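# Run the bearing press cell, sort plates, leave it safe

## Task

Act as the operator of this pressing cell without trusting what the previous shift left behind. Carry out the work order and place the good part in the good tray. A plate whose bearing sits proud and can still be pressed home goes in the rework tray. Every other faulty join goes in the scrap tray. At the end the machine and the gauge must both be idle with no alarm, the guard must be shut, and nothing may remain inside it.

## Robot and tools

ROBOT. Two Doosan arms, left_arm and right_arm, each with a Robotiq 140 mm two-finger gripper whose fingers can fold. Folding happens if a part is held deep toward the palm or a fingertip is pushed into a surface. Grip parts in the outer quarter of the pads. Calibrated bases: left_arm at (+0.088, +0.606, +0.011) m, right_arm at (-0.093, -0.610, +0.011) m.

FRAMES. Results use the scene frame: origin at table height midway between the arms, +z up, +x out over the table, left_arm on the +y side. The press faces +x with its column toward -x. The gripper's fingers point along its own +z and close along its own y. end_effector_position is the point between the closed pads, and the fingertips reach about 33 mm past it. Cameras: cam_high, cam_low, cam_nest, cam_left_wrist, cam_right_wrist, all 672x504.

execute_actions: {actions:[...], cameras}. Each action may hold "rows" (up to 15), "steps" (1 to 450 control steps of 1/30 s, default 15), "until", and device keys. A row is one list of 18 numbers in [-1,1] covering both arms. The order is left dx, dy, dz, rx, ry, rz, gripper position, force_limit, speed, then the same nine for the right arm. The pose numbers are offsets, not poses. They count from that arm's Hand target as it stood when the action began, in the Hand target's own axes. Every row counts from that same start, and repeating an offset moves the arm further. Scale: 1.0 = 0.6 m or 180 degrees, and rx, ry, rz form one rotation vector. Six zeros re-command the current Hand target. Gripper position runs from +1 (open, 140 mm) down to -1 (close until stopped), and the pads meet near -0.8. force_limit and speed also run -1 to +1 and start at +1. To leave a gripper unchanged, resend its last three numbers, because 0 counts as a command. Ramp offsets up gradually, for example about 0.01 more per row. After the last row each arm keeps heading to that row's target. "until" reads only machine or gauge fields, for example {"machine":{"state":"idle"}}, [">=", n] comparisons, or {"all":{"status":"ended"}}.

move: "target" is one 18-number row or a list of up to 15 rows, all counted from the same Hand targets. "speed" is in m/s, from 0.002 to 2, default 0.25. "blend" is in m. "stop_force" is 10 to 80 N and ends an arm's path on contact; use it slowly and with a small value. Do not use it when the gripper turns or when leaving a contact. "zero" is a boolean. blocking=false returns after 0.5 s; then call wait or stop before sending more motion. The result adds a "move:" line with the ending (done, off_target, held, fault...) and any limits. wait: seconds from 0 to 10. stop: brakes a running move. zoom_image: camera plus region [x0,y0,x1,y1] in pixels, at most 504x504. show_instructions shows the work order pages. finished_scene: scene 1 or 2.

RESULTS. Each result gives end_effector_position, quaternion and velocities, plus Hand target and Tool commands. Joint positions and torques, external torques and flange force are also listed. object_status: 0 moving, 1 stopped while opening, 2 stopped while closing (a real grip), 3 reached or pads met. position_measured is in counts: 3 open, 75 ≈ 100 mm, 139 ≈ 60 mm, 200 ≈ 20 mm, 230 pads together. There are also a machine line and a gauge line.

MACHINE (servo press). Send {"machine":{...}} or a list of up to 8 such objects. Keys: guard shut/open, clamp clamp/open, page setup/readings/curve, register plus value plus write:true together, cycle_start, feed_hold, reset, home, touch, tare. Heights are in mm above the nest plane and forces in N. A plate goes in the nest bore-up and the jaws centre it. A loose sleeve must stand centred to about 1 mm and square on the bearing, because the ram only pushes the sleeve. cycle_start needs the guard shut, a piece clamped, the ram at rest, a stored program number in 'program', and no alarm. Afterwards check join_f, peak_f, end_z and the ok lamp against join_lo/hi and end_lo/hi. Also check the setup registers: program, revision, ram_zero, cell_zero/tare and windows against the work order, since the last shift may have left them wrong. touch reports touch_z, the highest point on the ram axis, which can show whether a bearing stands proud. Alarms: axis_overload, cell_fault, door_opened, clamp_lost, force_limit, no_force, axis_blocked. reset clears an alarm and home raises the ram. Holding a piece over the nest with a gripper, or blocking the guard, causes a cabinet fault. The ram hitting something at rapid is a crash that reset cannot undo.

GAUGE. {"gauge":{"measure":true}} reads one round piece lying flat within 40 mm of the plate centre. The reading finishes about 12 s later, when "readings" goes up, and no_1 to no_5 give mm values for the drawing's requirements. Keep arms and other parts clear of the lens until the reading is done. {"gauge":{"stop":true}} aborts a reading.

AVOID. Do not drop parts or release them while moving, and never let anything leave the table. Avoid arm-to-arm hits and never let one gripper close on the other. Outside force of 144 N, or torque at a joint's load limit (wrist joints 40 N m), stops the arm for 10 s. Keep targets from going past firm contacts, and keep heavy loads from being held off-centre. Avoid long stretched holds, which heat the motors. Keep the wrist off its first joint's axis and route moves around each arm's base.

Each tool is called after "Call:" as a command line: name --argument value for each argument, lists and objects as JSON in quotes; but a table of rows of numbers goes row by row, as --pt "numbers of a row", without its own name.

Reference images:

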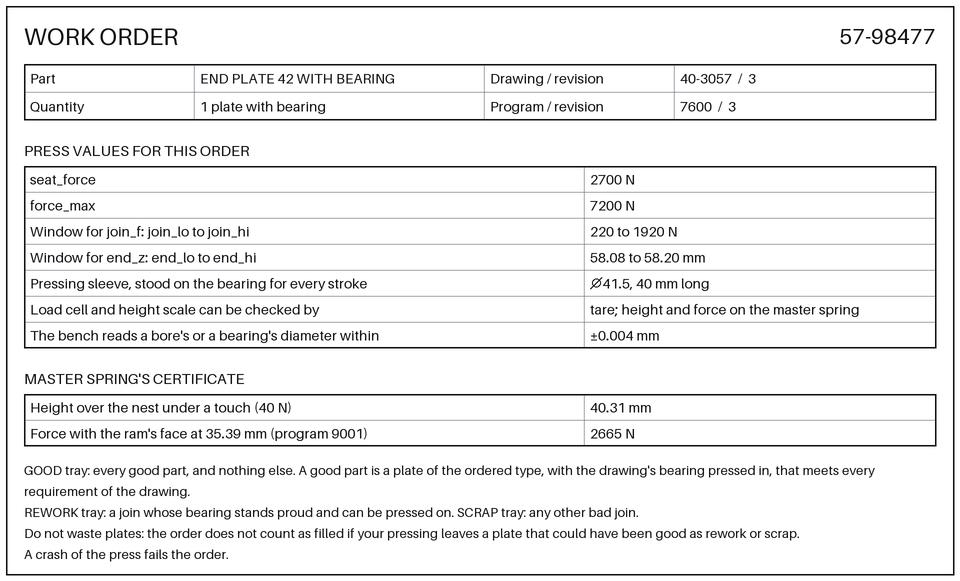

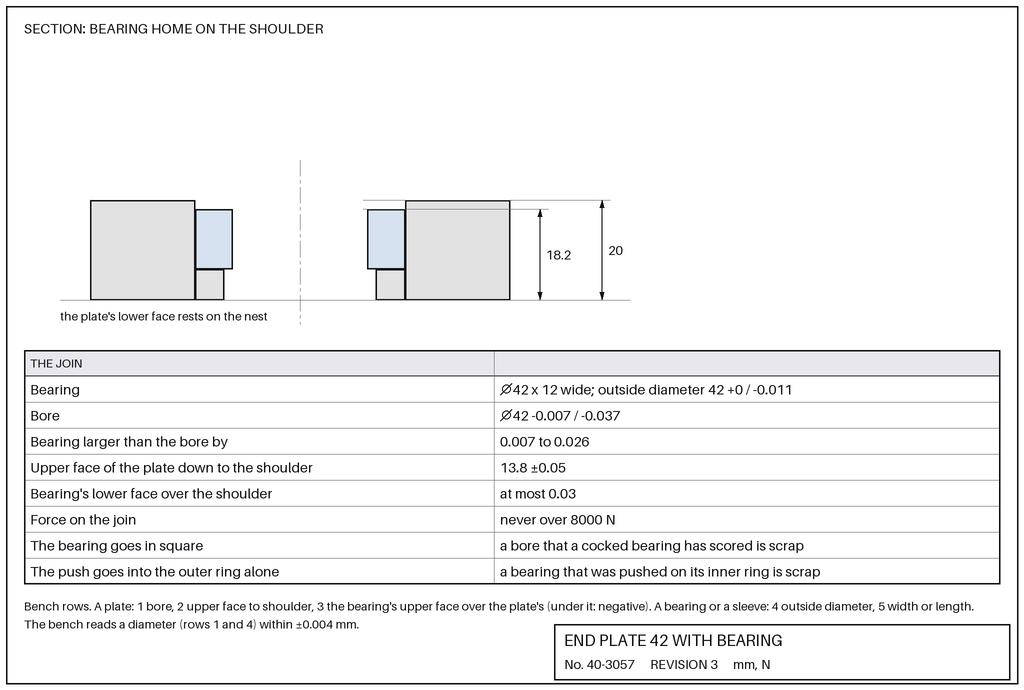

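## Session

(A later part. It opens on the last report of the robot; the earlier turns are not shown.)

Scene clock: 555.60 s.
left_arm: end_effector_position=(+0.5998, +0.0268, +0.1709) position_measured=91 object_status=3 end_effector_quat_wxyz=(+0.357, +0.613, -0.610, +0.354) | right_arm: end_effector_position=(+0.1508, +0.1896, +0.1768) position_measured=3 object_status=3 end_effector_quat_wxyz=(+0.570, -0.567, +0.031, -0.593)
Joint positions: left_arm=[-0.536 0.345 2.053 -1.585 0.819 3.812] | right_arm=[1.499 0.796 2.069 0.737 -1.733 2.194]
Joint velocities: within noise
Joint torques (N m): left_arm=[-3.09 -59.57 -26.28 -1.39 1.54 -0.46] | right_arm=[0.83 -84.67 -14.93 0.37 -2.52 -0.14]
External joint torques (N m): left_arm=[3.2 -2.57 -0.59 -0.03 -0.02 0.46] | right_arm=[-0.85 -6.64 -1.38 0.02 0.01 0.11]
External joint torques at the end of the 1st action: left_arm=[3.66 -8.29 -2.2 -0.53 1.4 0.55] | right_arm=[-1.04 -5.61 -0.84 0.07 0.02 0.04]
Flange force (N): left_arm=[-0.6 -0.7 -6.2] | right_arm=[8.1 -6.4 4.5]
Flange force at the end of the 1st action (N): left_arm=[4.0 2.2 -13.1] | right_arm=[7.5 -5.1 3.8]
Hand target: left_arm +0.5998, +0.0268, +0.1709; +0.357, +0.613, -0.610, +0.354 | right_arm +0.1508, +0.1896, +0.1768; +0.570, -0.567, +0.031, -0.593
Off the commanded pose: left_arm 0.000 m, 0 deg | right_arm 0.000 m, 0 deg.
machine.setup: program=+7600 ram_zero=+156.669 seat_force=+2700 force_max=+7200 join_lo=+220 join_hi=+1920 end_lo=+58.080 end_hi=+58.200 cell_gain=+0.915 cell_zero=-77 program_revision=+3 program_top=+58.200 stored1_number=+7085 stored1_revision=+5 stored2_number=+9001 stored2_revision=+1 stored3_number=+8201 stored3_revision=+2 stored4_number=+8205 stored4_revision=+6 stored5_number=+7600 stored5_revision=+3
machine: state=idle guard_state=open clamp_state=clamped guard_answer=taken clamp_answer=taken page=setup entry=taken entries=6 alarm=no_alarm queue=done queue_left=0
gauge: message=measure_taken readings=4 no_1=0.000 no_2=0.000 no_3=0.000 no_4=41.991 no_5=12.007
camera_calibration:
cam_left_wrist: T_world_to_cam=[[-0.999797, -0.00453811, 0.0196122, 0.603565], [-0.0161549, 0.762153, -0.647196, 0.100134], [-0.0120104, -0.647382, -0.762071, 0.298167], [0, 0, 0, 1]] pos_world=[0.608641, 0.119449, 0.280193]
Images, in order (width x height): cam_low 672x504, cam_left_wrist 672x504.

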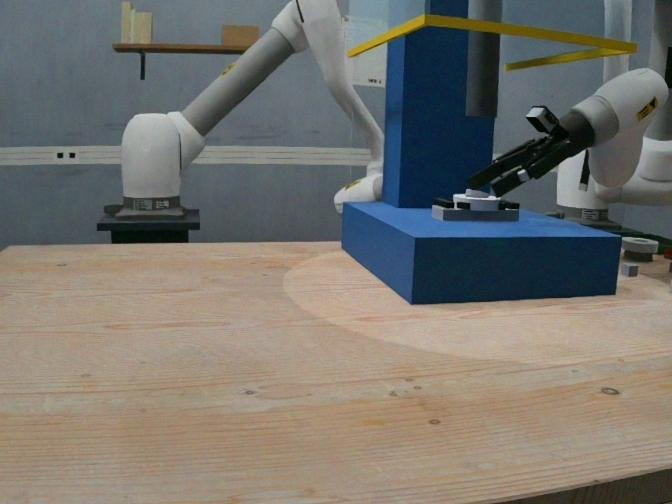

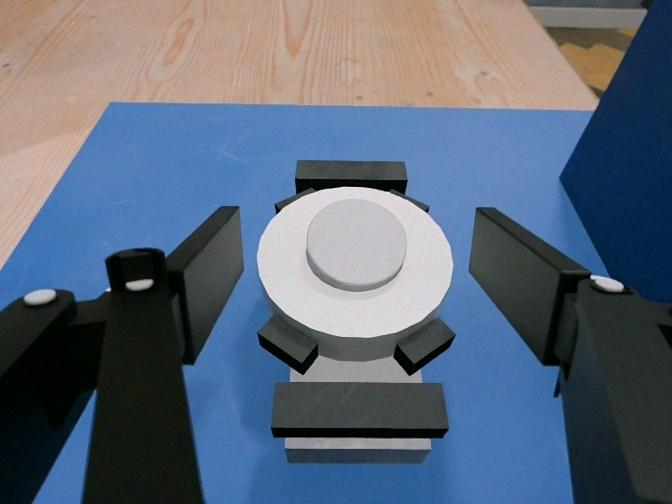

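Call:
execute_actions --actions '[{"rows":[[0,0,0,0,0,0,-1,-0.2,-1,0,0,0,0,0,0,1,1,1]],"steps":85}]' --cameras '[]'

Call:
move --pt "0.0433 0 -0.025 0 0 0 -1 -0.2 -1 0 0 0 0 0 0 1 1 1" --pt "-0.053 0 -0.3274 0 0 0 -1 -0.2 -1 0 0 0 0 0 0 1 1 1" --pt "-0.363 -0.0972 -0.4053 0 0 0 -1 -0.2 -1 0 0 0 0 0 0 1 1 1" --pt "-0.4263 -0.0972 -0.369 0 0 0 -1 -0.2 -1 0 0 0 0 0 0 1 1 1" --speed '[0.05,0.2,0.2,0.06]' --cameras '[]'

Call:
move --target '[-0.0217,0,0.0125,0,0,0,-1,-0.2,-1,0,0,0,0,0,0,1,1,1]' --speed 0.015 --stop_force 14 --cameras '[]'

Call:
execute_actions --actions '[{"rows":[[0.0007,0,-0.0004,0,0,0,-1,-0.2,-1,0,0,0,0,0,0,1,1,1]],"steps":15},{"rows":[[0,0,0,0,0,0,0.3,0.1,-1,0,0,0,0,0,0,1,1,1]],"steps":60}]' --cameras '["cam_left_wrist"]'

Call:
zoom_image --camera "cam_left_wrist" --region '[295, 190, 415, 310]'

Scene clock: 559.00 s.
left_arm: end_effector_position=(+0.5998, +0.0268, +0.1709) position_measured=170 object_status=2 end_effector_quat_wxyz=(+0.357, +0.613, -0.610, +0.354) | right_arm: end_effector_position=(+0.1508, +0.1896, +0.1768) position_measured=3 object_status=3 end_effector_quat_wxyz=(+0.570, -0.567, +0.031, -0.593)
Joint positions: left_arm=[-0.536 0.345 2.053 -1.585 0.819 3.812] | right_arm=[1.499 0.796 2.069 0.737 -1.733 2.194]
Joint velocities: within noise
Joint torques (N m): left_arm=[-0.94 -53.25 -25.75 -1.31 -1.11 -0.49] | right_arm=[0.97 -85.17 -15.09 0.3 -2.59 -0.09]
External joint torques (N m): left_arm=[0.85 -9.39 -1.25 -0.14 2.66 0.49] | right_arm=[-0.97 -5.64 -0.85 0.08 0.09 0.05]
Flange force (N): left_arm=[5.9 6.2 -13.1] | right_arm=[7.5 -5.2 3.8]
Hand target: left_arm +0.5998, +0.0268, +0.1709; +0.357, +0.613, -0.610, +0.354 | right_arm +0.1508, +0.1896, +0.1768; +0.570, -0.567, +0.031, -0.593
Off the commanded pose: left_arm 0.000 m, 0 deg | right_arm 0.000 m, 0 deg.
machine.setup: program=+7600 ram_zero=+156.669 seat_force=+2700 force_max=+7200 join_lo=+220 join_hi=+1920 end_lo=+58.080 end_hi=+58.200 cell_gain=+0.915 cell_zero=-77 program_revision=+3 program_top=+58.200 stored1_number=+7085 stored1_revision=+5 stored2_number=+9001 stored2_revision=+1 stored3_number=+8201 stored3_revision=+2 stored4_number=+8205 stored4_revision=+6 stored5_number=+7600 stored5_revision=+3
machine: state=idle guard_state=open clamp_state=clamped guard_answer=taken clamp_answer=taken page=setup entry=taken entries=6 alarm=no_alarm queue=done queue_left=0
gauge: message=measure_taken readings=4 no_1=0.000 no_2=0.000 no_3=0.000 no_4=41.991 no_5=12.007
No camera images: "cameras" was empty.

Scene clock: 562.83 s.
left_arm: end_effector_position=(+0.6571, +0.3459, +0.0580) position_measured=170 object_status=2 end_effector_quat_wxyz=(+0.357, +0.613, -0.610, +0.354) | right_arm: end_effector_position=(+0.1508, +0.1896, +0.1768) position_measured=3 object_status=3 end_effector_quat_wxyz=(+0.570, -0.567, +0.031, -0.593)
Joint positions: left_arm=[0.028 0.494 2.132 -1.303 1.122 4.127] | right_arm=[1.499 0.796 2.069 0.737 -1.733 2.194]
Joint velocities: within noise
Joint torques (N m): left_arm=[-2.96 -65.62 -17.17 -0.73 2.21 -0.57] | right_arm=[0.74 -85.44 -15.08 0.32 -2.49 -0.02]
External joint torques (N m): left_arm=[2.83 -1.67 -0.19 0.07 -0.14 0.57] | right_arm=[-0.69 -5.91 -1.1 0.06 -0.01 -0.01]
Flange force (N): left_arm=[-1.0 1.8 -5.2] | right_arm=[7.4 -5.9 3.8]
Hand target: left_arm +0.6571, +0.3459, +0.0580; +0.357, +0.613, -0.610, +0.354 | right_arm +0.1508, +0.1896, +0.1768; +0.570, -0.567, +0.031, -0.593
Off the commanded pose: left_arm 0.000 m, 0 deg | right_arm 0.000 m, 0 deg.
machine.setup: program=+7600 ram_zero=+156.669 seat_force=+2700 force_max=+7200 join_lo=+220 join_hi=+1920 end_lo=+58.080 end_hi=+58.200 cell_gain=+0.915 cell_zero=-77 program_revision=+3 program_top=+58.200 stored1_number=+7085 stored1_revision=+5 stored2_number=+9001 stored2_revision=+1 stored3_number=+8201 stored3_revision=+2 stored4_number=+8205 stored4_revision=+6 stored5_number=+7600 stored5_revision=+3
machine: state=idle guard_state=open clamp_state=clamped guard_answer=taken clamp_answer=taken page=setup entry=taken entries=6 alarm=no_alarm queue=done queue_left=0
gauge: message=measure_taken readings=4 no_1=0.000 no_2=0.000 no_3=0.000 no_4=41.991 no_5=12.007
move: done
No camera images: "cameras" was empty.

Scene clock: 563.77 s.
left_arm: end_effector_position=(+0.6572, +0.3459, +0.0533) position_measured=170 object_status=2 end_effector_quat_wxyz=(+0.357, +0.613, -0.610, +0.354) | right_arm: end_effector_position=(+0.1508, +0.1896, +0.1768) position_measured=3 object_status=3 end_effector_quat_wxyz=(+0.570, -0.567, +0.031, -0.593)
Joint positions: left_arm=[0.028 0.503 2.133 -1.308 1.119 4.136] | right_arm=[1.499 0.796 2.069 0.737 -1.733 2.194]
Joint velocities: within noise
Joint torques (N m): left_arm=[-6.23 -54.31 -9.26 2.68 -1.07 -0.51] | right_arm=[0.99 -85.21 -15.08 0.35 -2.57 -0.15]
External joint torques (N m): left_arm=[6.1 -13.48 -7.78 -3.34 3.15 0.51] | right_arm=[-1 -5.67 -0.95 0.03 0.07 0.11]
Flange force (N): left_arm=[14.4 -1.3 -18.2] | right_arm=[7.5 -5.1 3.9]
Hand target: left_arm +0.6572, +0.3459, +0.0533; +0.357, +0.613, -0.610, +0.354 (not the last commanded pose) | right_arm +0.1508, +0.1896, +0.1768; +0.570, -0.567, +0.031, -0.593
Off the commanded pose: left_arm 0.010 m, 0 deg | right_arm 0.000 m, 0 deg.
machine.setup: program=+7600 ram_zero=+156.669 seat_force=+2700 force_max=+7200 join_lo=+220 join_hi=+1920 end_lo=+58.080 end_hi=+58.200 cell_gain=+0.915 cell_zero=-77 program_revision=+3 program_top=+58.200 stored1_number=+7085 stored1_revision=+5 stored2_number=+9001 stored2_revision=+1 stored3_number=+8201 stored3_revision=+2 stored4_number=+8205 stored4_revision=+6 stored5_number=+7600 stored5_revision=+3
machine: state=idle guard_state=open clamp_state=clamped guard_answer=taken clamp_answer=taken page=setup entry=taken entries=6 alarm=no_alarm queue=done queue_left=0
gauge: message=measure_taken readings=4 no_1=0.000 no_2=0.000 no_3=0.000 no_4=41.991 no_5=12.007
move: contact (left_arm)
No camera images: "cameras" was empty.

Scene clock: 566.47 s.
left_arm: end_effector_position=(+0.6572, +0.3459, +0.0537) position_measured=91 object_status=3 end_effector_quat_wxyz=(+0.357, +0.613, -0.610, +0.354) | right_arm: end_effector_position=(+0.1508, +0.1896, +0.1768) position_measured=3 object_status=3 end_effector_quat_wxyz=(+0.570, -0.567, +0.031, -0.593)
Joint positions: left_arm=[0.028 0.502 2.132 -1.307 1.119 4.135] | right_arm=[1.499 0.796 2.069 0.737 -1.733 2.194]
Joint velocities: within noise
Joint torques (N m): left_arm=[-3.02 -64.27 -16.54 -0.59 2.04 -0.44] | right_arm=[1.03 -85.39 -15.07 0.32 -2.52 -0.03]
External joint torques (N m): left_arm=[3 -3.28 -0.47 -0.05 0.02 0.44] | right_arm=[-1.05 -5.62 -1.1 0.06 0.02 -0.01]
External joint torques at the end of the 1st action: left_arm=[2.54 -4.95 -3.08 -1.4 0.67 0.47] | right_arm=[-0.69 -5.58 -1 0.04 0.08 -0.01]
Flange force (N): left_arm=[1.5 2.6 -6.8] | right_arm=[7.1 -5.2 4.1]
Flange force at the end of the 1st action (N): left_arm=[4.5 -0.4 -6.2] | right_arm=[7.1 -5.6 3.7]
Hand target: left_arm +0.6572, +0.3459, +0.0537; +0.357, +0.613, -0.610, +0.354 | right_arm +0.1508, +0.1896, +0.1768; +0.570, -0.567, +0.031, -0.593
Off the commanded pose: left_arm 0.000 m, 0 deg | right_arm 0.000 m, 0 deg.
machine.setup: program=+7600 ram_zero=+156.669 seat_force=+2700 force_max=+7200 join_lo=+220 join_hi=+1920 end_lo=+58.080 end_hi=+58.200 cell_gain=+0.915 cell_zero=-77 program_revision=+3 program_top=+58.200 stored1_number=+7085 stored1_revision=+5 stored2_number=+9001 stored2_revision=+1 stored3_number=+8201 stored3_revision=+2 stored4_number=+8205 stored4_revision=+6 stored5_number=+7600 stored5_revision=+3
machine: state=idle guard_state=open clamp_state=clamped guard_answer=taken clamp_answer=taken page=setup entry=taken entries=6 alarm=no_alarm queue=done queue_left=0
gauge: message=measure_taken readings=4 no_1=0.000 no_2=0.000 no_3=0.000 no_4=41.991 no_5=12.007
camera_calibration:
cam_left_wrist: T_world_to_cam=[[-0.999801, -0.00473064, 0.0193847, 0.664722], [-0.0161552, 0.762107, -0.647249, -0.217901], [-0.0117114, -0.647433, -0.762032, 0.416012], [0, 0, 0, 1]] pos_world=[0.665941, 0.438549, 0.163093]
Images, in order (width x height): cam_left_wrist 672x504.

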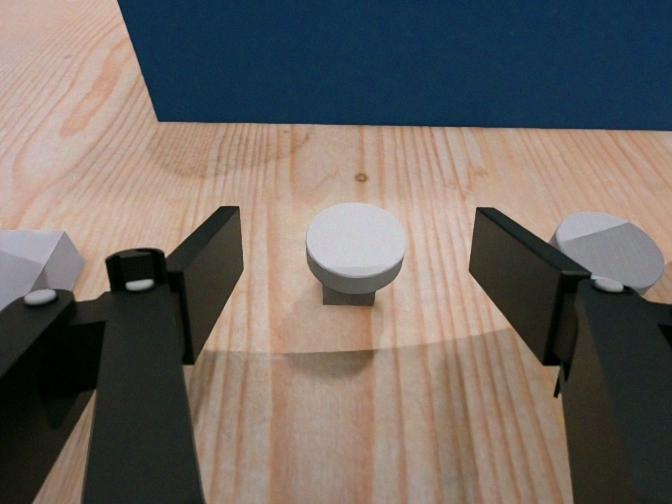

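Scaled by 4.200.

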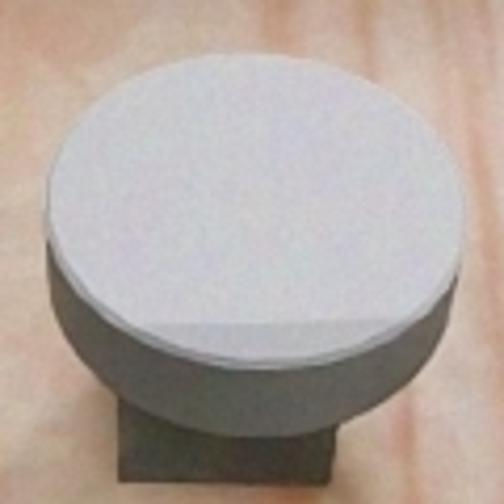

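Call:
move --target '[-0.0019,0,-0.0006,0,0,0,0.3,0.1,-1,0,0,0,0,0,0,1,1,1]' --speed 0.01 --cameras '["cam_left_wrist"]'

Call:
zoom_image --camera "cam_left_wrist" --region '[295, 190, 415, 310]'

Call:
zoom_image --camera "cam_left_wrist" --region '[340, 185, 370, 215]'

Call:
zoom_image --camera "cam_left_wrist" --region '[340, 275, 370, 305]'

Scene clock: 567.37 s.
left_arm: end_effector_position=(+0.6572, +0.3467, +0.0530) position_measured=91 object_status=3 end_effector_quat_wxyz=(+0.357, +0.613, -0.610, +0.354) | right_arm: end_effector_position=(+0.1508, +0.1896, +0.1768) position_measured=3 object_status=3 end_effector_quat_wxyz=(+0.570, -0.567, +0.031, -0.593)
Joint positions: left_arm=[0.029 0.503 2.133 -1.307 1.12 4.137] | right_arm=[1.499 0.796 2.069 0.737 -1.733 2.194]
Joint velocities: within noise
Joint torques (N m): left_arm=[-2.98 -64.26 -16.75 -0.64 2.08 -0.4] | right_arm=[0.71 -85.2 -15.13 0.42 -2.49 -0.09]
External joint torques (N m): left_arm=[2.84 -3.39 -0.22 -0.01 -0.02 0.4] | right_arm=[-0.71 -5.89 -1.02 -0.04 -0.01 0.06]
Flange force (N): left_arm=[1.8 3.1 -6.7] | right_arm=[7.5 -5.6 3.8]
Hand target: left_arm +0.6572, +0.3467, +0.0529; +0.357, +0.613, -0.610, +0.354 | right_arm +0.1508, +0.1896, +0.1768; +0.570, -0.567, +0.031, -0.593
Off the commanded pose: left_arm 0.000 m, 0 deg | right_arm 0.000 m, 0 deg.
machine.setup: program=+7600 ram_zero=+156.669 seat_force=+2700 force_max=+7200 join_lo=+220 join_hi=+1920 end_lo=+58.080 end_hi=+58.200 cell_gain=+0.915 cell_zero=-77 program_revision=+3 program_top=+58.200 stored1_number=+7085 stored1_revision=+5 stored2_number=+9001 stored2_revision=+1 stored3_number=+8201 stored3_revision=+2 stored4_number=+8205 stored4_revision=+6 stored5_number=+7600 stored5_revision=+3
machine: state=idle guard_state=open clamp_state=clamped guard_answer=taken clamp_answer=taken page=setup entry=taken entries=6 alarm=no_alarm queue=done queue_left=0
gauge: message=measure_taken readings=4 no_1=0.000 no_2=0.000 no_3=0.000 no_4=41.991 no_5=12.007
move: done
camera_calibration:
cam_left_wrist: T_world_to_cam=[[-0.999803, -0.00465465, 0.0193198, 0.66482], [-0.0160553, 0.762108, -0.647251, -0.21917], [-0.011711, -0.647433, -0.762032, 0.415986], [0, 0, 0, 1]] pos_world=[0.666042, 0.439449, 0.162293]
Images, in order (width x height): cam_left_wrist 672x504.

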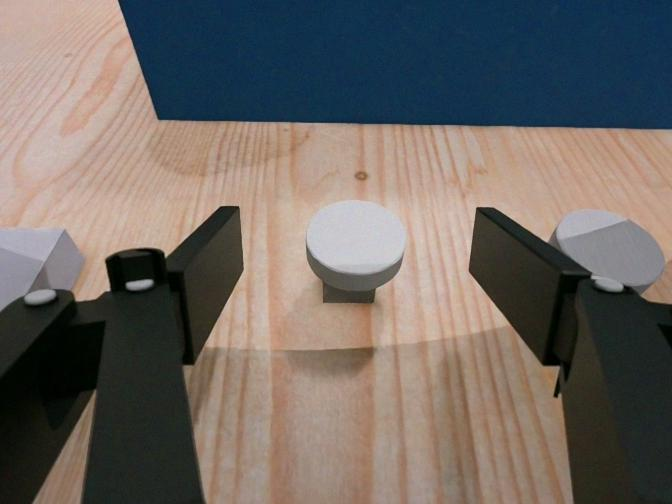

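Scaled by 4.200.

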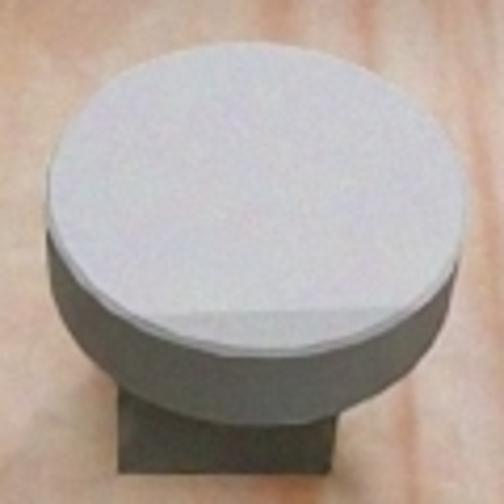

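Scaled by 16.800.

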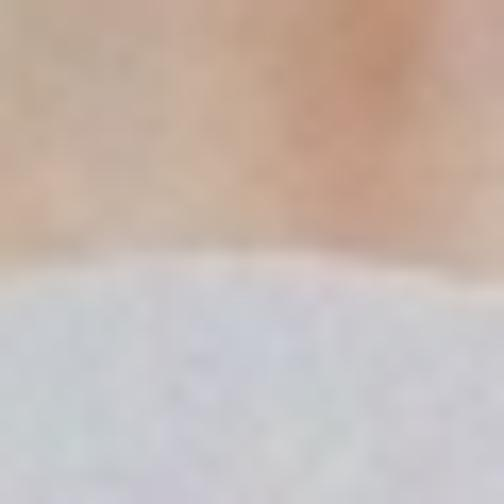

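Scaled by 16.800.

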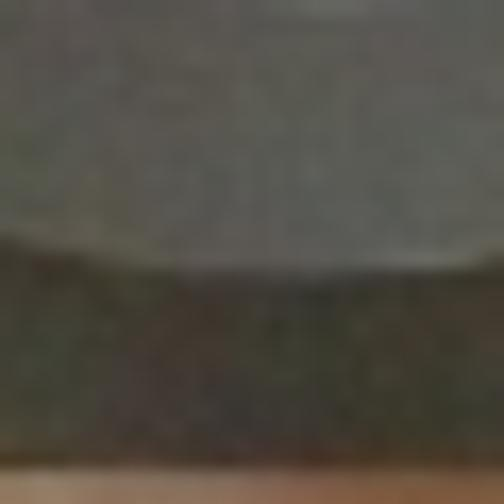

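Call:
execute_actions --actions '[{"rows":[[0,0,0,0,0,0,-1,-0.2,-1,0,0,0,0,0,0,1,1,1]],"steps":85}]' --cameras '[]'

Call:
move --pt "0.0722 0 -0.0417 0 0 0 -1 -0.2 -1 0 0 0 0 0 0 1 1 1" --pt "0.3855 0.0965 0.0353 0 0 0 -1 -0.2 -1 0 0 0 0 0 0 1 1 1" --pt "0.4463 0.0970 0.3563 0 0 0 -1 -0.2 -1 0 0 0 0 0 0 1 1 1" --speed '[0.06,0.2,0.12]' --cameras '[]'

Scene clock: 570.53 s.
left_arm: end_effector_position=(+0.6572, +0.3468, +0.0529) position_measured=170 object_status=2 end_effector_quat_wxyz=(+0.357, +0.613, -0.610, +0.354) | right_arm: end_effector_position=(+0.1508, +0.1896, +0.1768) position_measured=3 object_status=3 end_effector_quat_wxyz=(+0.570, -0.567, +0.031, -0.593)
Joint positions: left_arm=[0.029 0.503 2.133 -1.307 1.12 4.137] | right_arm=[1.499 0.796 2.069 0.737 -1.733 2.194]
Joint velocities: within noise
Joint torques (N m): left_arm=[-4.21 -62.82 -15.54 -0.31 1.63 -0.47] | right_arm=[0.46 -85.22 -15.11 0.35 -2.62 -0.1]
External joint torques (N m): left_arm=[4.13 -4.88 -1.43 -0.34 0.45 0.47] | right_arm=[-0.42 -6.32 -1.08 0.03 0.11 0.07]
Flange force (N): left_arm=[2.9 2.2 -9.9] | right_arm=[7.9 -6.6 3.7]
Hand target: left_arm +0.6572, +0.3467, +0.0529; +0.357, +0.613, -0.610, +0.354 | right_arm +0.1508, +0.1896, +0.1768; +0.570, -0.567, +0.031, -0.593
Off the commanded pose: left_arm 0.000 m, 0 deg | right_arm 0.000 m, 0 deg.
machine.setup: program=+7600 ram_zero=+156.669 seat_force=+2700 force_max=+7200 join_lo=+220 join_hi=+1920 end_lo=+58.080 end_hi=+58.200 cell_gain=+0.915 cell_zero=-77 program_revision=+3 program_top=+58.200 stored1_number=+7085 stored1_revision=+5 stored2_number=+9001 stored2_revision=+1 stored3_number=+8201 stored3_revision=+2 stored4_number=+8205 stored4_revision=+6 stored5_number=+7600 stored5_revision=+3
machine: state=idle guard_state=open clamp_state=clamped guard_answer=taken clamp_answer=taken page=setup entry=taken entries=6 alarm=no_alarm queue=done queue_left=0
gauge: message=measure_taken readings=4 no_1=0.000 no_2=0.000 no_3=0.000 no_4=41.991 no_5=12.007
No camera images: "cameras" was empty.

Scene clock: 574.53 s.
left_arm: end_effector_position=(+0.6002, +0.0284, +0.1801) position_measured=170 object_status=2 end_effector_quat_wxyz=(+0.357, +0.613, -0.610, +0.354) | right_arm: end_effector_position=(+0.1508, +0.1896, +0.1768) position_measured=3 object_status=3 end_effector_quat_wxyz=(+0.570, -0.567, +0.031, -0.593)
Joint positions: left_arm=[-0.533 0.332 2.048 -1.567 0.821 3.789] | right_arm=[1.499 0.796 2.069 0.737 -1.733 2.194]
Joint velocities: within noise
Joint torques (N m): left_arm=[-1.45 -59.61 -27.05 -1.2 1.53 -0.46] | right_arm=[0.66 -85.24 -15.11 0.34 -2.57 -0.03]
External joint torques (N m): left_arm=[1.22 -1.58 -0.34 -0.21 -0.04 0.46] | right_arm=[-0.67 -5.49 -0.95 0.03 0.08 0]
Flange force (N): left_arm=[-0.6 0.7 -2.4] | right_arm=[7.0 -5.5 3.6]
Hand target: left_arm +0.6002, +0.0283, +0.1800; +0.357, +0.613, -0.610, +0.354 | right_arm +0.1508, +0.1896, +0.1768; +0.570, -0.567, +0.031, -0.593
Off the commanded pose: left_arm 0.000 m, 0 deg | right_arm 0.000 m, 0 deg.
machine.setup: program=+7600 ram_zero=+156.669 seat_force=+2700 force_max=+7200 join_lo=+220 join_hi=+1920 end_lo=+58.080 end_hi=+58.200 cell_gain=+0.915 cell_zero=-77 program_revision=+3 program_top=+58.200 stored1_number=+7085 stored1_revision=+5 stored2_number=+9001 stored2_revision=+1 stored3_number=+8201 stored3_revision=+2 stored4_number=+8205 stored4_revision=+6 stored5_number=+7600 stored5_revision=+3
machine: state=idle guard_state=open clamp_state=clamped guard_answer=taken clamp_answer=taken page=setup entry=taken entries=6 alarm=no_alarm queue=done queue_left=0
gauge: message=measure_taken readings=4 no_1=0.000 no_2=0.000 no_3=0.000 no_4=41.991 no_5=12.007
move: done
No camera images: "cameras" was empty.

Call:
move --target '[-0.0053,0.001,0.0059,0,0,0,-1,-0.2,-1,0,0,0,0,0,0,1,1,1]' --speed 0.02 --cameras '[]'

Call:
move --target '[-0.0145,0,0.0083,0,0,0,-1,-0.2,-1,0,0,0,0,0,0,1,1,1]' --speed 0.005 --stop_force 10 --cameras '[]'

Call:
execute_actions --actions '[{"rows":[[0.0007,0,-0.0004,0,0,0,-1,-0.2,-1,0,0,0,0,0,0,1,1,1]],"steps":15},{"rows":[[0,0,0,0,0,0,0.3,0.1,-1,0,0,0,0,0,0,1,1,1]],"steps":60}]' --cameras '["cam_left_wrist","cam_low"]'

Call:
zoom_image --camera "cam_low" --region '[430, 170, 530, 230]'

Call:
zoom_image --camera "cam_left_wrist" --region '[270, 180, 450, 420]'

Scene clock: 575.47 s.
left_arm: end_effector_position=(+0.5995, +0.0269, +0.1756) position_measured=170 object_status=2 end_effector_quat_wxyz=(+0.357, +0.613, -0.610, +0.354) | right_arm: end_effector_position=(+0.1508, +0.1896, +0.1768) position_measured=3 object_status=3 end_effector_quat_wxyz=(+0.570, -0.567, +0.031, -0.593)
Joint positions: left_arm=[-0.536 0.338 2.051 -1.577 0.819 3.8] | right_arm=[1.499 0.796 2.069 0.737 -1.733 2.194]
Joint velocities: within noise
Joint torques (N m): left_arm=[-2.87 -58.04 -27.22 -1.64 1.64 -0.7] | right_arm=[1.14 -85.64 -15.1 0.33 -2.51 -0.04]
External joint torques (N m): left_arm=[2.77 -4.26 -0.07 0.19 -0.11 0.7] | right_arm=[-1.12 -5.53 -0.99 0.05 0.02 0.01]
Flange force (N): left_arm=[0.3 2.4 -8.0] | right_arm=[7.2 -5.0 4.0]
Hand target: left_arm +0.5995, +0.0268, +0.1755; +0.357, +0.613, -0.610, +0.354 | right_arm +0.1508, +0.1896, +0.1768; +0.570, -0.567, +0.031, -0.593
Off the commanded pose: left_arm 0.000 m, 0 deg | right_arm 0.000 m, 0 deg.
machine.setup: program=+7600 ram_zero=+156.669 seat_force=+2700 force_max=+7200 join_lo=+220 join_hi=+1920 end_lo=+58.080 end_hi=+58.200 cell_gain=+0.915 cell_zero=-77 program_revision=+3 program_top=+58.200 stored1_number=+7085 stored1_revision=+5 stored2_number=+9001 stored2_revision=+1 stored3_number=+8201 stored3_revision=+2 stored4_number=+8205 stored4_revision=+6 stored5_number=+7600 stored5_revision=+3
machine: state=idle guard_state=open clamp_state=clamped guard_answer=taken clamp_answer=taken page=setup entry=taken entries=6 alarm=no_alarm queue=done queue_left=0
gauge: message=measure_taken readings=4 no_1=0.000 no_2=0.000 no_3=0.000 no_4=41.991 no_5=12.007
move: done
No camera images: "cameras" was empty.

Scene clock: 577.10 s.
left_arm: end_effector_position=(+0.5996, +0.0268, +0.1705) position_measured=170 object_status=2 end_effector_quat_wxyz=(+0.357, +0.613, -0.610, +0.354) | right_arm: end_effector_position=(+0.1508, +0.1896, +0.1768) position_measured=3 object_status=3 end_effector_quat_wxyz=(+0.570, -0.567, +0.031, -0.593)
Joint positions: left_arm=[-0.536 0.345 2.053 -1.587 0.819 3.814] | right_arm=[1.499 0.796 2.069 0.737 -1.733 2.194]
Joint velocities: within noise
Joint torques (N m): left_arm=[-7.09 -48.35 -21.63 0.02 -0.34 -0.56] | right_arm=[0.96 -85.37 -15.02 0.31 -2.6 -0.04]
External joint torques (N m): left_arm=[7.21 -13.82 -5.25 -1.46 1.87 0.56] | right_arm=[-0.94 -6.18 -1.31 0.08 0.09 0.01]
Flange force (N): left_arm=[7.8 0.6 -21.4] | right_arm=[7.6 -6.1 4.4]
Hand target: left_arm +0.5996, +0.0268, +0.1705; +0.357, +0.613, -0.610, +0.354 (not the last commanded pose) | right_arm +0.1508, +0.1896, +0.1768; +0.570, -0.567, +0.031, -0.593
Off the commanded pose: left_arm 0.005 m, 0 deg | right_arm 0.000 m, 0 deg.
machine.setup: program=+7600 ram_zero=+156.669 seat_force=+2700 force_max=+7200 join_lo=+220 join_hi=+1920 end_lo=+58.080 end_hi=+58.200 cell_gain=+0.915 cell_zero=-77 program_revision=+3 program_top=+58.200 stored1_number=+7085 stored1_revision=+5 stored2_number=+9001 stored2_revision=+1 stored3_number=+8201 stored3_revision=+2 stored4_number=+8205 stored4_revision=+6 stored5_number=+7600 stored5_revision=+3
machine: state=idle guard_state=open clamp_state=clamped guard_answer=taken clamp_answer=taken page=setup entry=taken entries=6 alarm=no_alarm queue=done queue_left=0
gauge: message=measure_taken readings=4 no_1=0.000 no_2=0.000 no_3=0.000 no_4=41.991 no_5=12.007
move: contact (left_arm)
No camera images: "cameras" was empty.

Scene clock: 579.80 s.
left_arm: end_effector_position=(+0.5996, +0.0268, +0.1710) position_measured=91 object_status=3 end_effector_quat_wxyz=(+0.357, +0.613, -0.610, +0.354) | right_arm: end_effector_position=(+0.1508, +0.1896, +0.1768) position_measured=3 object_status=3 end_effector_quat_wxyz=(+0.570, -0.567, +0.031, -0.593)
Joint positions: left_arm=[-0.536 0.344 2.053 -1.586 0.819 3.812] | right_arm=[1.499 0.796 2.069 0.737 -1.733 2.194]
Joint velocities: within noise
Joint torques (N m): left_arm=[-2.61 -59.22 -26.47 -1.42 1.56 -0.43] | right_arm=[0.42 -85.16 -15 0.35 -2.58 -0.14]
External joint torques (N m): left_arm=[2.52 -2.67 -0.38 -0.01 -0.04 0.43] | right_arm=[-0.42 -6.1 -1.1 0.04 0.08 0.1]
External joint torques at the end of the 1st action: left_arm=[3.39 -6.13 -1.78 -0.4 0.74 0.46] | right_arm=[-0.71 -5.51 -0.86 -0.04 0.06 0.02]
Flange force (N): left_arm=[-0.2 0.3 -5.7] | right_arm=[7.5 -6.3 3.6]
Flange force at the end of the 1st action (N): left_arm=[2.6 1.0 -10.1] | right_arm=[7.2 -5.3 3.6]
Hand target: left_arm +0.5996, +0.0268, +0.1710; +0.357, +0.613, -0.610, +0.354 | right_arm +0.1508, +0.1896, +0.1768; +0.570, -0.567, +0.031, -0.593
Off the commanded pose: left_arm 0.000 m, 0 deg | right_arm 0.000 m, 0 deg.
machine.setup: program=+7600 ram_zero=+156.669 seat_force=+2700 force_max=+7200 join_lo=+220 join_hi=+1920 end_lo=+58.080 end_hi=+58.200 cell_gain=+0.915 cell_zero=-77 program_revision=+3 program_top=+58.200 stored1_number=+7085 stored1_revision=+5 stored2_number=+9001 stored2_revision=+1 stored3_number=+8201 stored3_revision=+2 stored4_number=+8205 stored4_revision=+6 stored5_number=+7600 stored5_revision=+3
machine: state=idle guard_state=open clamp_state=clamped guard_answer=taken clamp_answer=taken page=setup entry=taken entries=6 alarm=no_alarm queue=done queue_left=0
gauge: message=measure_taken readings=4 no_1=0.000 no_2=0.000 no_3=0.000 no_4=41.991 no_5=12.007
camera_calibration:
cam_left_wrist: T_world_to_cam=[[-0.999804, -0.00471929, 0.0192442, 0.60339], [-0.0160565, 0.762058, -0.64731, 0.100242], [-0.0116103, -0.647492, -0.761984, 0.29806], [0, 0, 0, 1]] pos_world=[0.608342, 0.119449, 0.280392]
Images, in order (width x height): cam_low 672x504, cam_left_wrist 672x504.

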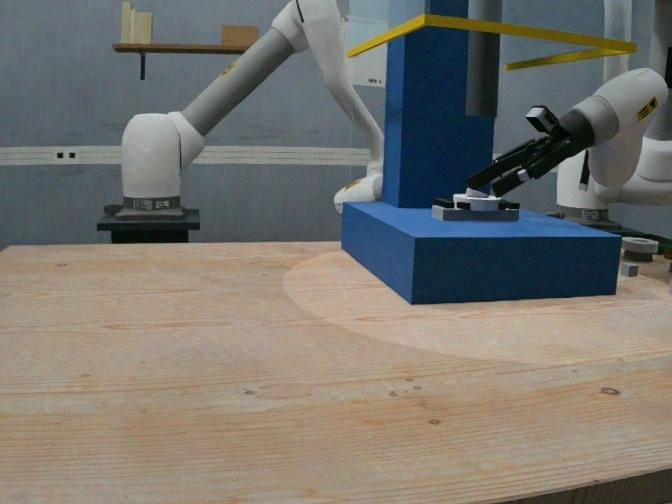

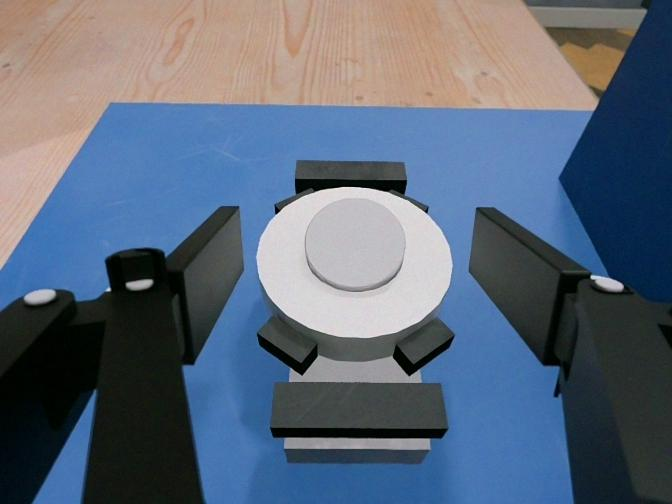

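Scaled by 5.040.

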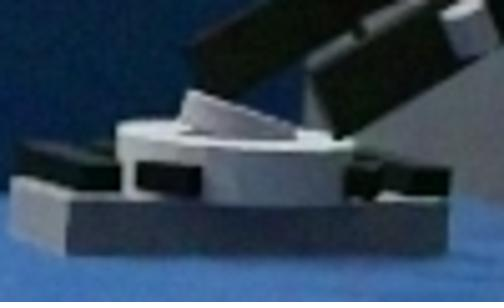

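Scaled by 2.100.

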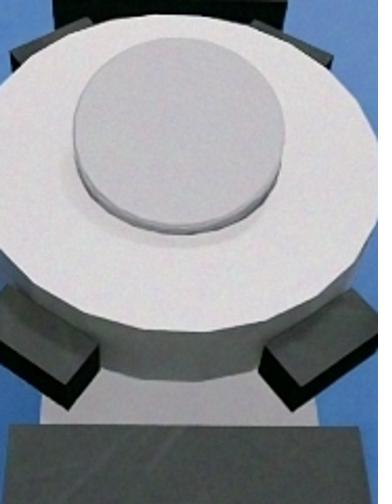

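Call:
execute_actions --actions '[{"rows":[[0,0,0,0,0,0,-1,-0.2,-1,0,0,0,0,0,0,1,1,1]],"steps":85}]' --cameras '[]'

Call:
move --pt "0.0433 0 -0.025 0 0 0 -1 -0.2 -1 0 0 0 0 0 0 1 1 1" --pt "-0.053 0 -0.3274 0 0 0 -1 -0.2 -1 0 0 0 0 0 0 1 1 1" --pt "-0.363 -0.0972 -0.4053 0 0 0 -1 -0.2 -1 0 0 0 0 0 0 1 1 1" --pt "-0.4263 -0.0972 -0.369 0 0 0 -1 -0.2 -1 0 0 0 0 0 0 1 1 1" --speed '[0.05,0.2,0.2,0.06]' --cameras '[]'

Call:
move --target '[-0.0217,0,0.0125,0,0,0,-1,-0.2,-1,0,0,0,0,0,0,1,1,1]' --speed 0.01 --stop_force 14 --cameras '[]'

Call:
execute_actions --actions '[{"rows":[[0.0007,0,-0.0004,0,0,0,-1,-0.2,-1,0,0,0,0,0,0,1,1,1]],"steps":15},{"rows":[[0,0,0,0,0,0,0.3,0.1,-1,0,0,0,0,0,0,1,1,1]],"steps":60}]' --cameras '["cam_left_wrist"]'

Call:
zoom_image --camera "cam_left_wrist" --region '[295, 190, 415, 310]'

Scene clock: 583.50 s.
left_arm: end_effector_position=(+0.5996, +0.0268, +0.1710) position_measured=170 object_status=2 end_effector_quat_wxyz=(+0.357, +0.613, -0.610, +0.354) | right_arm: end_effector_position=(+0.1508, +0.1896, +0.1768) position_measured=3 object_status=3 end_effector_quat_wxyz=(+0.570, -0.567, +0.031, -0.593)
Joint positions: left_arm=[-0.536 0.344 2.053 -1.586 0.819 3.812] | right_arm=[1.499 0.796 2.069 0.737 -1.733 2.194]
Joint velocities: within noise
Joint torques (N m): left_arm=[-7.35 -55.36 -21.12 0.27 2.73 -0.59] | right_arm=[0.62 -85.34 -15.05 0.38 -2.58 -0.03]
External joint torques (N m): left_arm=[7.3 -6.74 -5.79 -1.72 -1.19 0.59] | right_arm=[-0.62 -5.93 -1.06 0 0.08 0]
Flange force (N): left_arm=[3.4 -5.8 -9.8] | right_arm=[7.4 -6.0 3.8]
Hand target: left_arm +0.5996, +0.0268, +0.1710; +0.357, +0.613, -0.610, +0.354 | right_arm +0.1508, +0.1896, +0.1768; +0.570, -0.567, +0.031, -0.593
Off the commanded pose: left_arm 0.000 m, 0 deg | right_arm 0.000 m, 0 deg.
machine.setup: program=+7600 ram_zero=+156.669 seat_force=+2700 force_max=+7200 join_lo=+220 join_hi=+1920 end_lo=+58.080 end_hi=+58.200 cell_gain=+0.915 cell_zero=-77 program_revision=+3 program_top=+58.200 stored1_number=+7085 stored1_revision=+5 stored2_number=+9001 stored2_revision=+1 stored3_number=+8201 stored3_revision=+2 stored4_number=+8205 stored4_revision=+6 stored5_number=+7600 stored5_revision=+3
machine: state=idle guard_state=open clamp_state=clamped guard_answer=taken clamp_answer=taken page=setup entry=taken entries=6 alarm=no_alarm queue=done queue_left=0
gauge: message=measure_taken readings=4 no_1=0.000 no_2=0.000 no_3=0.000 no_4=41.991 no_5=12.007
No camera images: "cameras" was empty.

Scene clock: 587.33 s.
left_arm: end_effector_position=(+0.6569, +0.3459, +0.0582) position_measured=170 object_status=2 end_effector_quat_wxyz=(+0.357, +0.613, -0.610, +0.354) | right_arm: end_effector_position=(+0.1508, +0.1896, +0.1768) position_measured=3 object_status=3 end_effector_quat_wxyz=(+0.570, -0.567, +0.031, -0.593)
Joint positions: left_arm=[0.028 0.494 2.132 -1.304 1.121 4.127] | right_arm=[1.499 0.796 2.069 0.737 -1.733 2.194]
Joint velocities: within noise
Joint torques (N m): left_arm=[-2.76 -63.75 -16.5 -0.53 1.83 -0.67] | right_arm=[0.61 -85.3 -15.23 0.31 -2.57 -0.09]
External joint torques (N m): left_arm=[2.6 -3.21 -0.81 -0.12 0.23 0.67] | right_arm=[-0.56 -5.91 -0.81 0.06 0.06 0.05]
Flange force (N): left_arm=[1.3 2.1 -6.1] | right_arm=[7.8 -5.9 3.3]
Hand target: left_arm +0.6568, +0.3459, +0.0581; +0.357, +0.613, -0.610, +0.354 | right_arm +0.1508, +0.1896, +0.1768; +0.570, -0.567, +0.031, -0.593
Off the commanded pose: left_arm 0.000 m, 0 deg | right_arm 0.000 m, 0 deg.
machine.setup: program=+7600 ram_zero=+156.669 seat_force=+2700 force_max=+7200 join_lo=+220 join_hi=+1920 end_lo=+58.080 end_hi=+58.200 cell_gain=+0.915 cell_zero=-77 program_revision=+3 program_top=+58.200 stored1_number=+7085 stored1_revision=+5 stored2_number=+9001 stored2_revision=+1 stored3_number=+8201 stored3_revision=+2 stored4_number=+8205 stored4_revision=+6 stored5_number=+7600 stored5_revision=+3
machine: state=idle guard_state=open clamp_state=clamped guard_answer=taken clamp_answer=taken page=setup entry=taken entries=6 alarm=no_alarm queue=done queue_left=0
gauge: message=measure_taken readings=4 no_1=0.000 no_2=0.000 no_3=0.000 no_4=41.991 no_5=12.007
move: done
No camera images: "cameras" was empty.

Scene clock: 588.40 s.
left_arm: end_effector_position=(+0.6568, +0.3458, +0.0535) position_measured=170 object_status=2 end_effector_quat_wxyz=(+0.357, +0.613, -0.610, +0.354) | right_arm: end_effector_position=(+0.1508, +0.1896, +0.1768) position_measured=3 object_status=3 end_effector_quat_wxyz=(+0.570, -0.567, +0.031, -0.593)
Joint positions: left_arm=[0.028 0.502 2.133 -1.308 1.119 4.137] | right_arm=[1.499 0.796 2.069 0.737 -1.733 2.194]
Joint velocities: within noise
Joint torques (N m): left_arm=[-4.17 -54.41 -17.34 -0.72 -3.76 -0.29] | right_arm=[0.53 -85.17 -15.03 0.31 -2.57 -0.17]
External joint torques (N m): left_arm=[4.15 -12.66 0.44 0.08 5.82 0.28] | right_arm=[-0.54 -5.58 -0.84 0.07 0.07 0.13]
Flange force (N): left_arm=[14.4 11.3 -21.7] | right_arm=[7.2 -5.5 3.2]
Hand target: left_arm +0.6568, +0.3458, +0.0535; +0.357, +0.613, -0.610, +0.354 (not the last commanded pose) | right_arm +0.1508, +0.1896, +0.1768; +0.570, -0.567, +0.031, -0.593
Off the commanded pose: left_arm 0.010 m, 0 deg | right_arm 0.000 m, 0 deg.
machine.setup: program=+7600 ram_zero=+156.669 seat_force=+2700 force_max=+7200 join_lo=+220 join_hi=+1920 end_lo=+58.080 end_hi=+58.200 cell_gain=+0.915 cell_zero=-77 program_revision=+3 program_top=+58.200 stored1_number=+7085 stored1_revision=+5 stored2_number=+9001 stored2_revision=+1 stored3_number=+8201 stored3_revision=+2 stored4_number=+8205 stored4_revision=+6 stored5_number=+7600 stored5_revision=+3
machine: state=idle guard_state=open clamp_state=clamped guard_answer=taken clamp_answer=taken page=setup entry=taken entries=6 alarm=no_alarm queue=done queue_left=0
gauge: message=measure_taken readings=4 no_1=0.000 no_2=0.000 no_3=0.000 no_4=41.991 no_5=12.007
move: contact (left_arm)
No camera images: "cameras" was empty.

Scene clock: 591.10 s.
left_arm: end_effector_position=(+0.6568, +0.3458, +0.0540) position_measured=91 object_status=3 end_effector_quat_wxyz=(+0.357, +0.613, -0.610, +0.354) | right_arm: end_effector_position=(+0.1508, +0.1896, +0.1768) position_measured=3 object_status=3 end_effector_quat_wxyz=(+0.570, -0.567, +0.031, -0.593)
Joint positions: left_arm=[0.028 0.501 2.133 -1.307 1.119 4.136] | right_arm=[1.499 0.796 2.069 0.737 -1.733 2.194]
Joint velocities: within noise
Joint torques (N m): left_arm=[-2.76 -64.21 -16.69 -0.61 2.01 -0.41] | right_arm=[0.77 -85.42 -15.03 0.33 -2.62 -0.09]
External joint torques (N m): left_arm=[2.52 -2.96 -0.29 -0.04 0.04 0.41] | right_arm=[-0.74 -5.72 -1.08 0.05 0.12 0.05]
External joint torques at the end of the 1st action: left_arm=[2.02 -4.13 0.04 0 1.04 0.39] | right_arm=[-0.53 -6.08 -1.1 0.04 0.05 0.09]
Flange force (N): left_arm=[1.4 2.6 -5.9] | right_arm=[7.2 -5.7 3.9]
Flange force at the end of the 1st action (N): left_arm=[3.6 4.0 -7.0] | right_arm=[7.6 -6.2 3.7]
Hand target: left_arm +0.6568, +0.3458, +0.0540; +0.357, +0.613, -0.610, +0.354 | right_arm +0.1508, +0.1896, +0.1768; +0.570, -0.567, +0.031, -0.593
Off the commanded pose: left_arm 0.000 m, 0 deg | right_arm 0.000 m, 0 deg.
machine.setup: program=+7600 ram_zero=+156.669 seat_force=+2700 force_max=+7200 join_lo=+220 join_hi=+1920 end_lo=+58.080 end_hi=+58.200 cell_gain=+0.915 cell_zero=-77 program_revision=+3 program_top=+58.200 stored1_number=+7085 stored1_revision=+5 stored2_number=+9001 stored2_revision=+1 stored3_number=+8201 stored3_revision=+2 stored4_number=+8205 stored4_revision=+6 stored5_number=+7600 stored5_revision=+3
machine: state=idle guard_state=open clamp_state=clamped guard_answer=taken clamp_answer=taken page=setup entry=taken entries=6 alarm=no_alarm queue=done queue_left=0
gauge: message=measure_taken readings=4 no_1=0.000 no_2=0.000 no_3=0.000 no_4=41.991 no_5=12.007
camera_calibration:
cam_left_wrist: T_world_to_cam=[[-0.999804, -0.00471659, 0.019245, 0.664335], [-0.0160566, 0.761966, -0.647418, -0.21769], [-0.0116104, -0.6476, -0.761892, 0.416218], [0, 0, 0, 1]] pos_world=[0.665542, 0.438549, 0.163392]
Images, in order (width x height): cam_left_wrist 672x504.

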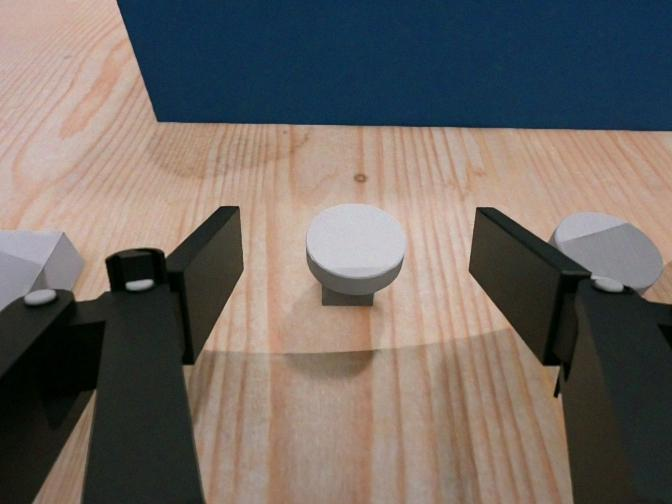

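Scaled by 4.200.

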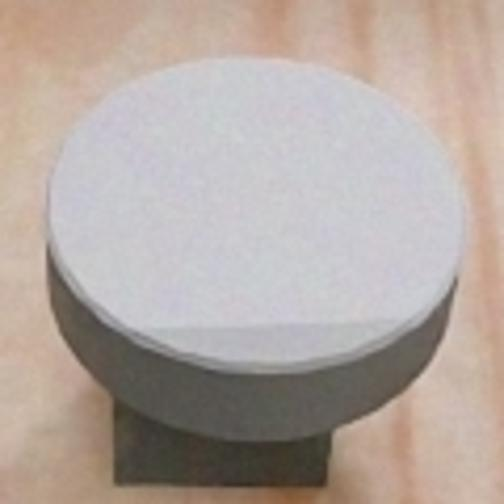

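Call:
move --target '[-0.0023,0,-0.0004,0,0,0,0.3,0.1,-1,0,0,0,0,0,0,1,1,1]' --speed 0.01 --cameras '["cam_left_wrist"]'

Call:
zoom_image --camera "cam_left_wrist" --region '[340, 185, 370, 215]'

Call:
zoom_image --camera "cam_left_wrist" --region '[340, 275, 370, 305]'

Scene clock: 591.97 s.
left_arm: end_effector_position=(+0.6568, +0.3467, +0.0529) position_measured=91 object_status=3 end_effector_quat_wxyz=(+0.357, +0.613, -0.610, +0.354) | right_arm: end_effector_position=(+0.1508, +0.1896, +0.1768) position_measured=3 object_status=3 end_effector_quat_wxyz=(+0.570, -0.567, +0.031, -0.593)
Joint positions: left_arm=[0.029 0.503 2.134 -1.307 1.12 4.138] | right_arm=[1.499 0.796 2.069 0.737 -1.733 2.194]
Joint velocities: within noise
Joint torques (N m): left_arm=[-2.95 -64.81 -16.39 -0.6 1.98 -0.5] | right_arm=[0.45 -85.2 -15.08 0.41 -2.6 -0.08]
External joint torques (N m): left_arm=[2.63 -2.61 -0.54 -0.05 0.08 0.5] | right_arm=[-0.44 -6.21 -1.14 -0.02 0.1 0.04]
Flange force (N): left_arm=[0.7 1.9 -5.7] | right_arm=[7.6 -6.5 3.8]
Hand target: left_arm +0.6568, +0.3467, +0.0529; +0.357, +0.613, -0.610, +0.354 | right_arm +0.1508, +0.1896, +0.1768; +0.570, -0.567, +0.031, -0.593
Off the commanded pose: left_arm 0.000 m, 0 deg | right_arm 0.000 m, 0 deg.
machine.setup: program=+7600 ram_zero=+156.669 seat_force=+2700 force_max=+7200 join_lo=+220 join_hi=+1920 end_lo=+58.080 end_hi=+58.200 cell_gain=+0.915 cell_zero=-77 program_revision=+3 program_top=+58.200 stored1_number=+7085 stored1_revision=+5 stored2_number=+9001 stored2_revision=+1 stored3_number=+8201 stored3_revision=+2 stored4_number=+8205 stored4_revision=+6 stored5_number=+7600 stored5_revision=+3
machine: state=idle guard_state=open clamp_state=clamped guard_answer=taken clamp_answer=taken page=setup entry=taken entries=6 alarm=no_alarm queue=done queue_left=0
gauge: message=measure_taken readings=4 no_1=0.000 no_2=0.000 no_3=0.000 no_4=41.991 no_5=12.007
move: done
camera_calibration:
cam_left_wrist: T_world_to_cam=[[-0.999804, -0.00471659, 0.019245, 0.66436], [-0.0160566, 0.761966, -0.647418, -0.219088], [-0.0116104, -0.6476, -0.761892, 0.415963], [0, 0, 0, 1]] pos_world=[0.665542, 0.439449, 0.162292]
Images, in order (width x height): cam_left_wrist 672x504.

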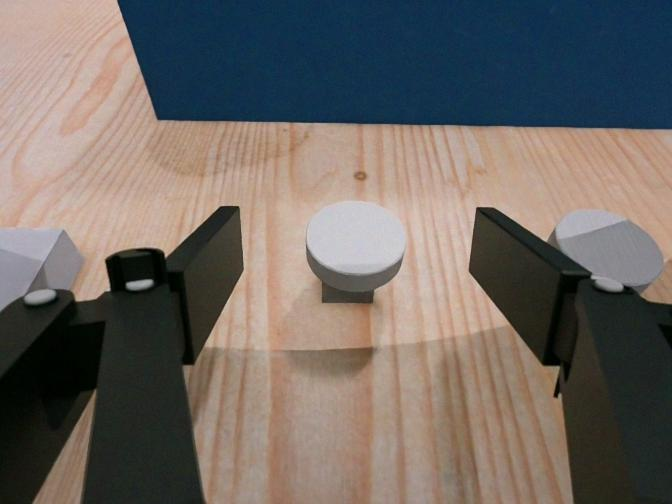

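Scaled by 16.800.

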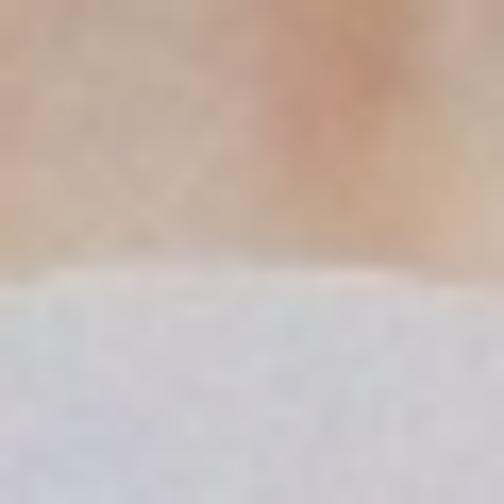

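Scaled by 16.800.

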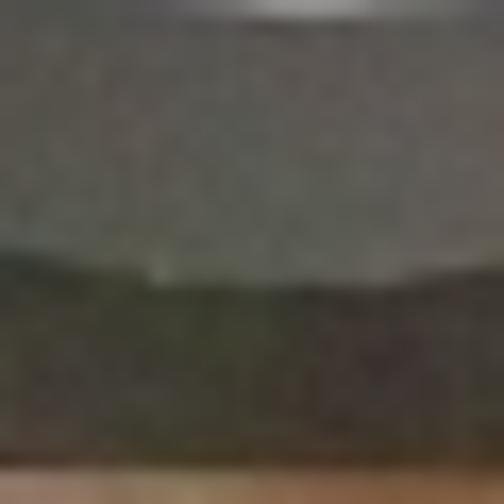

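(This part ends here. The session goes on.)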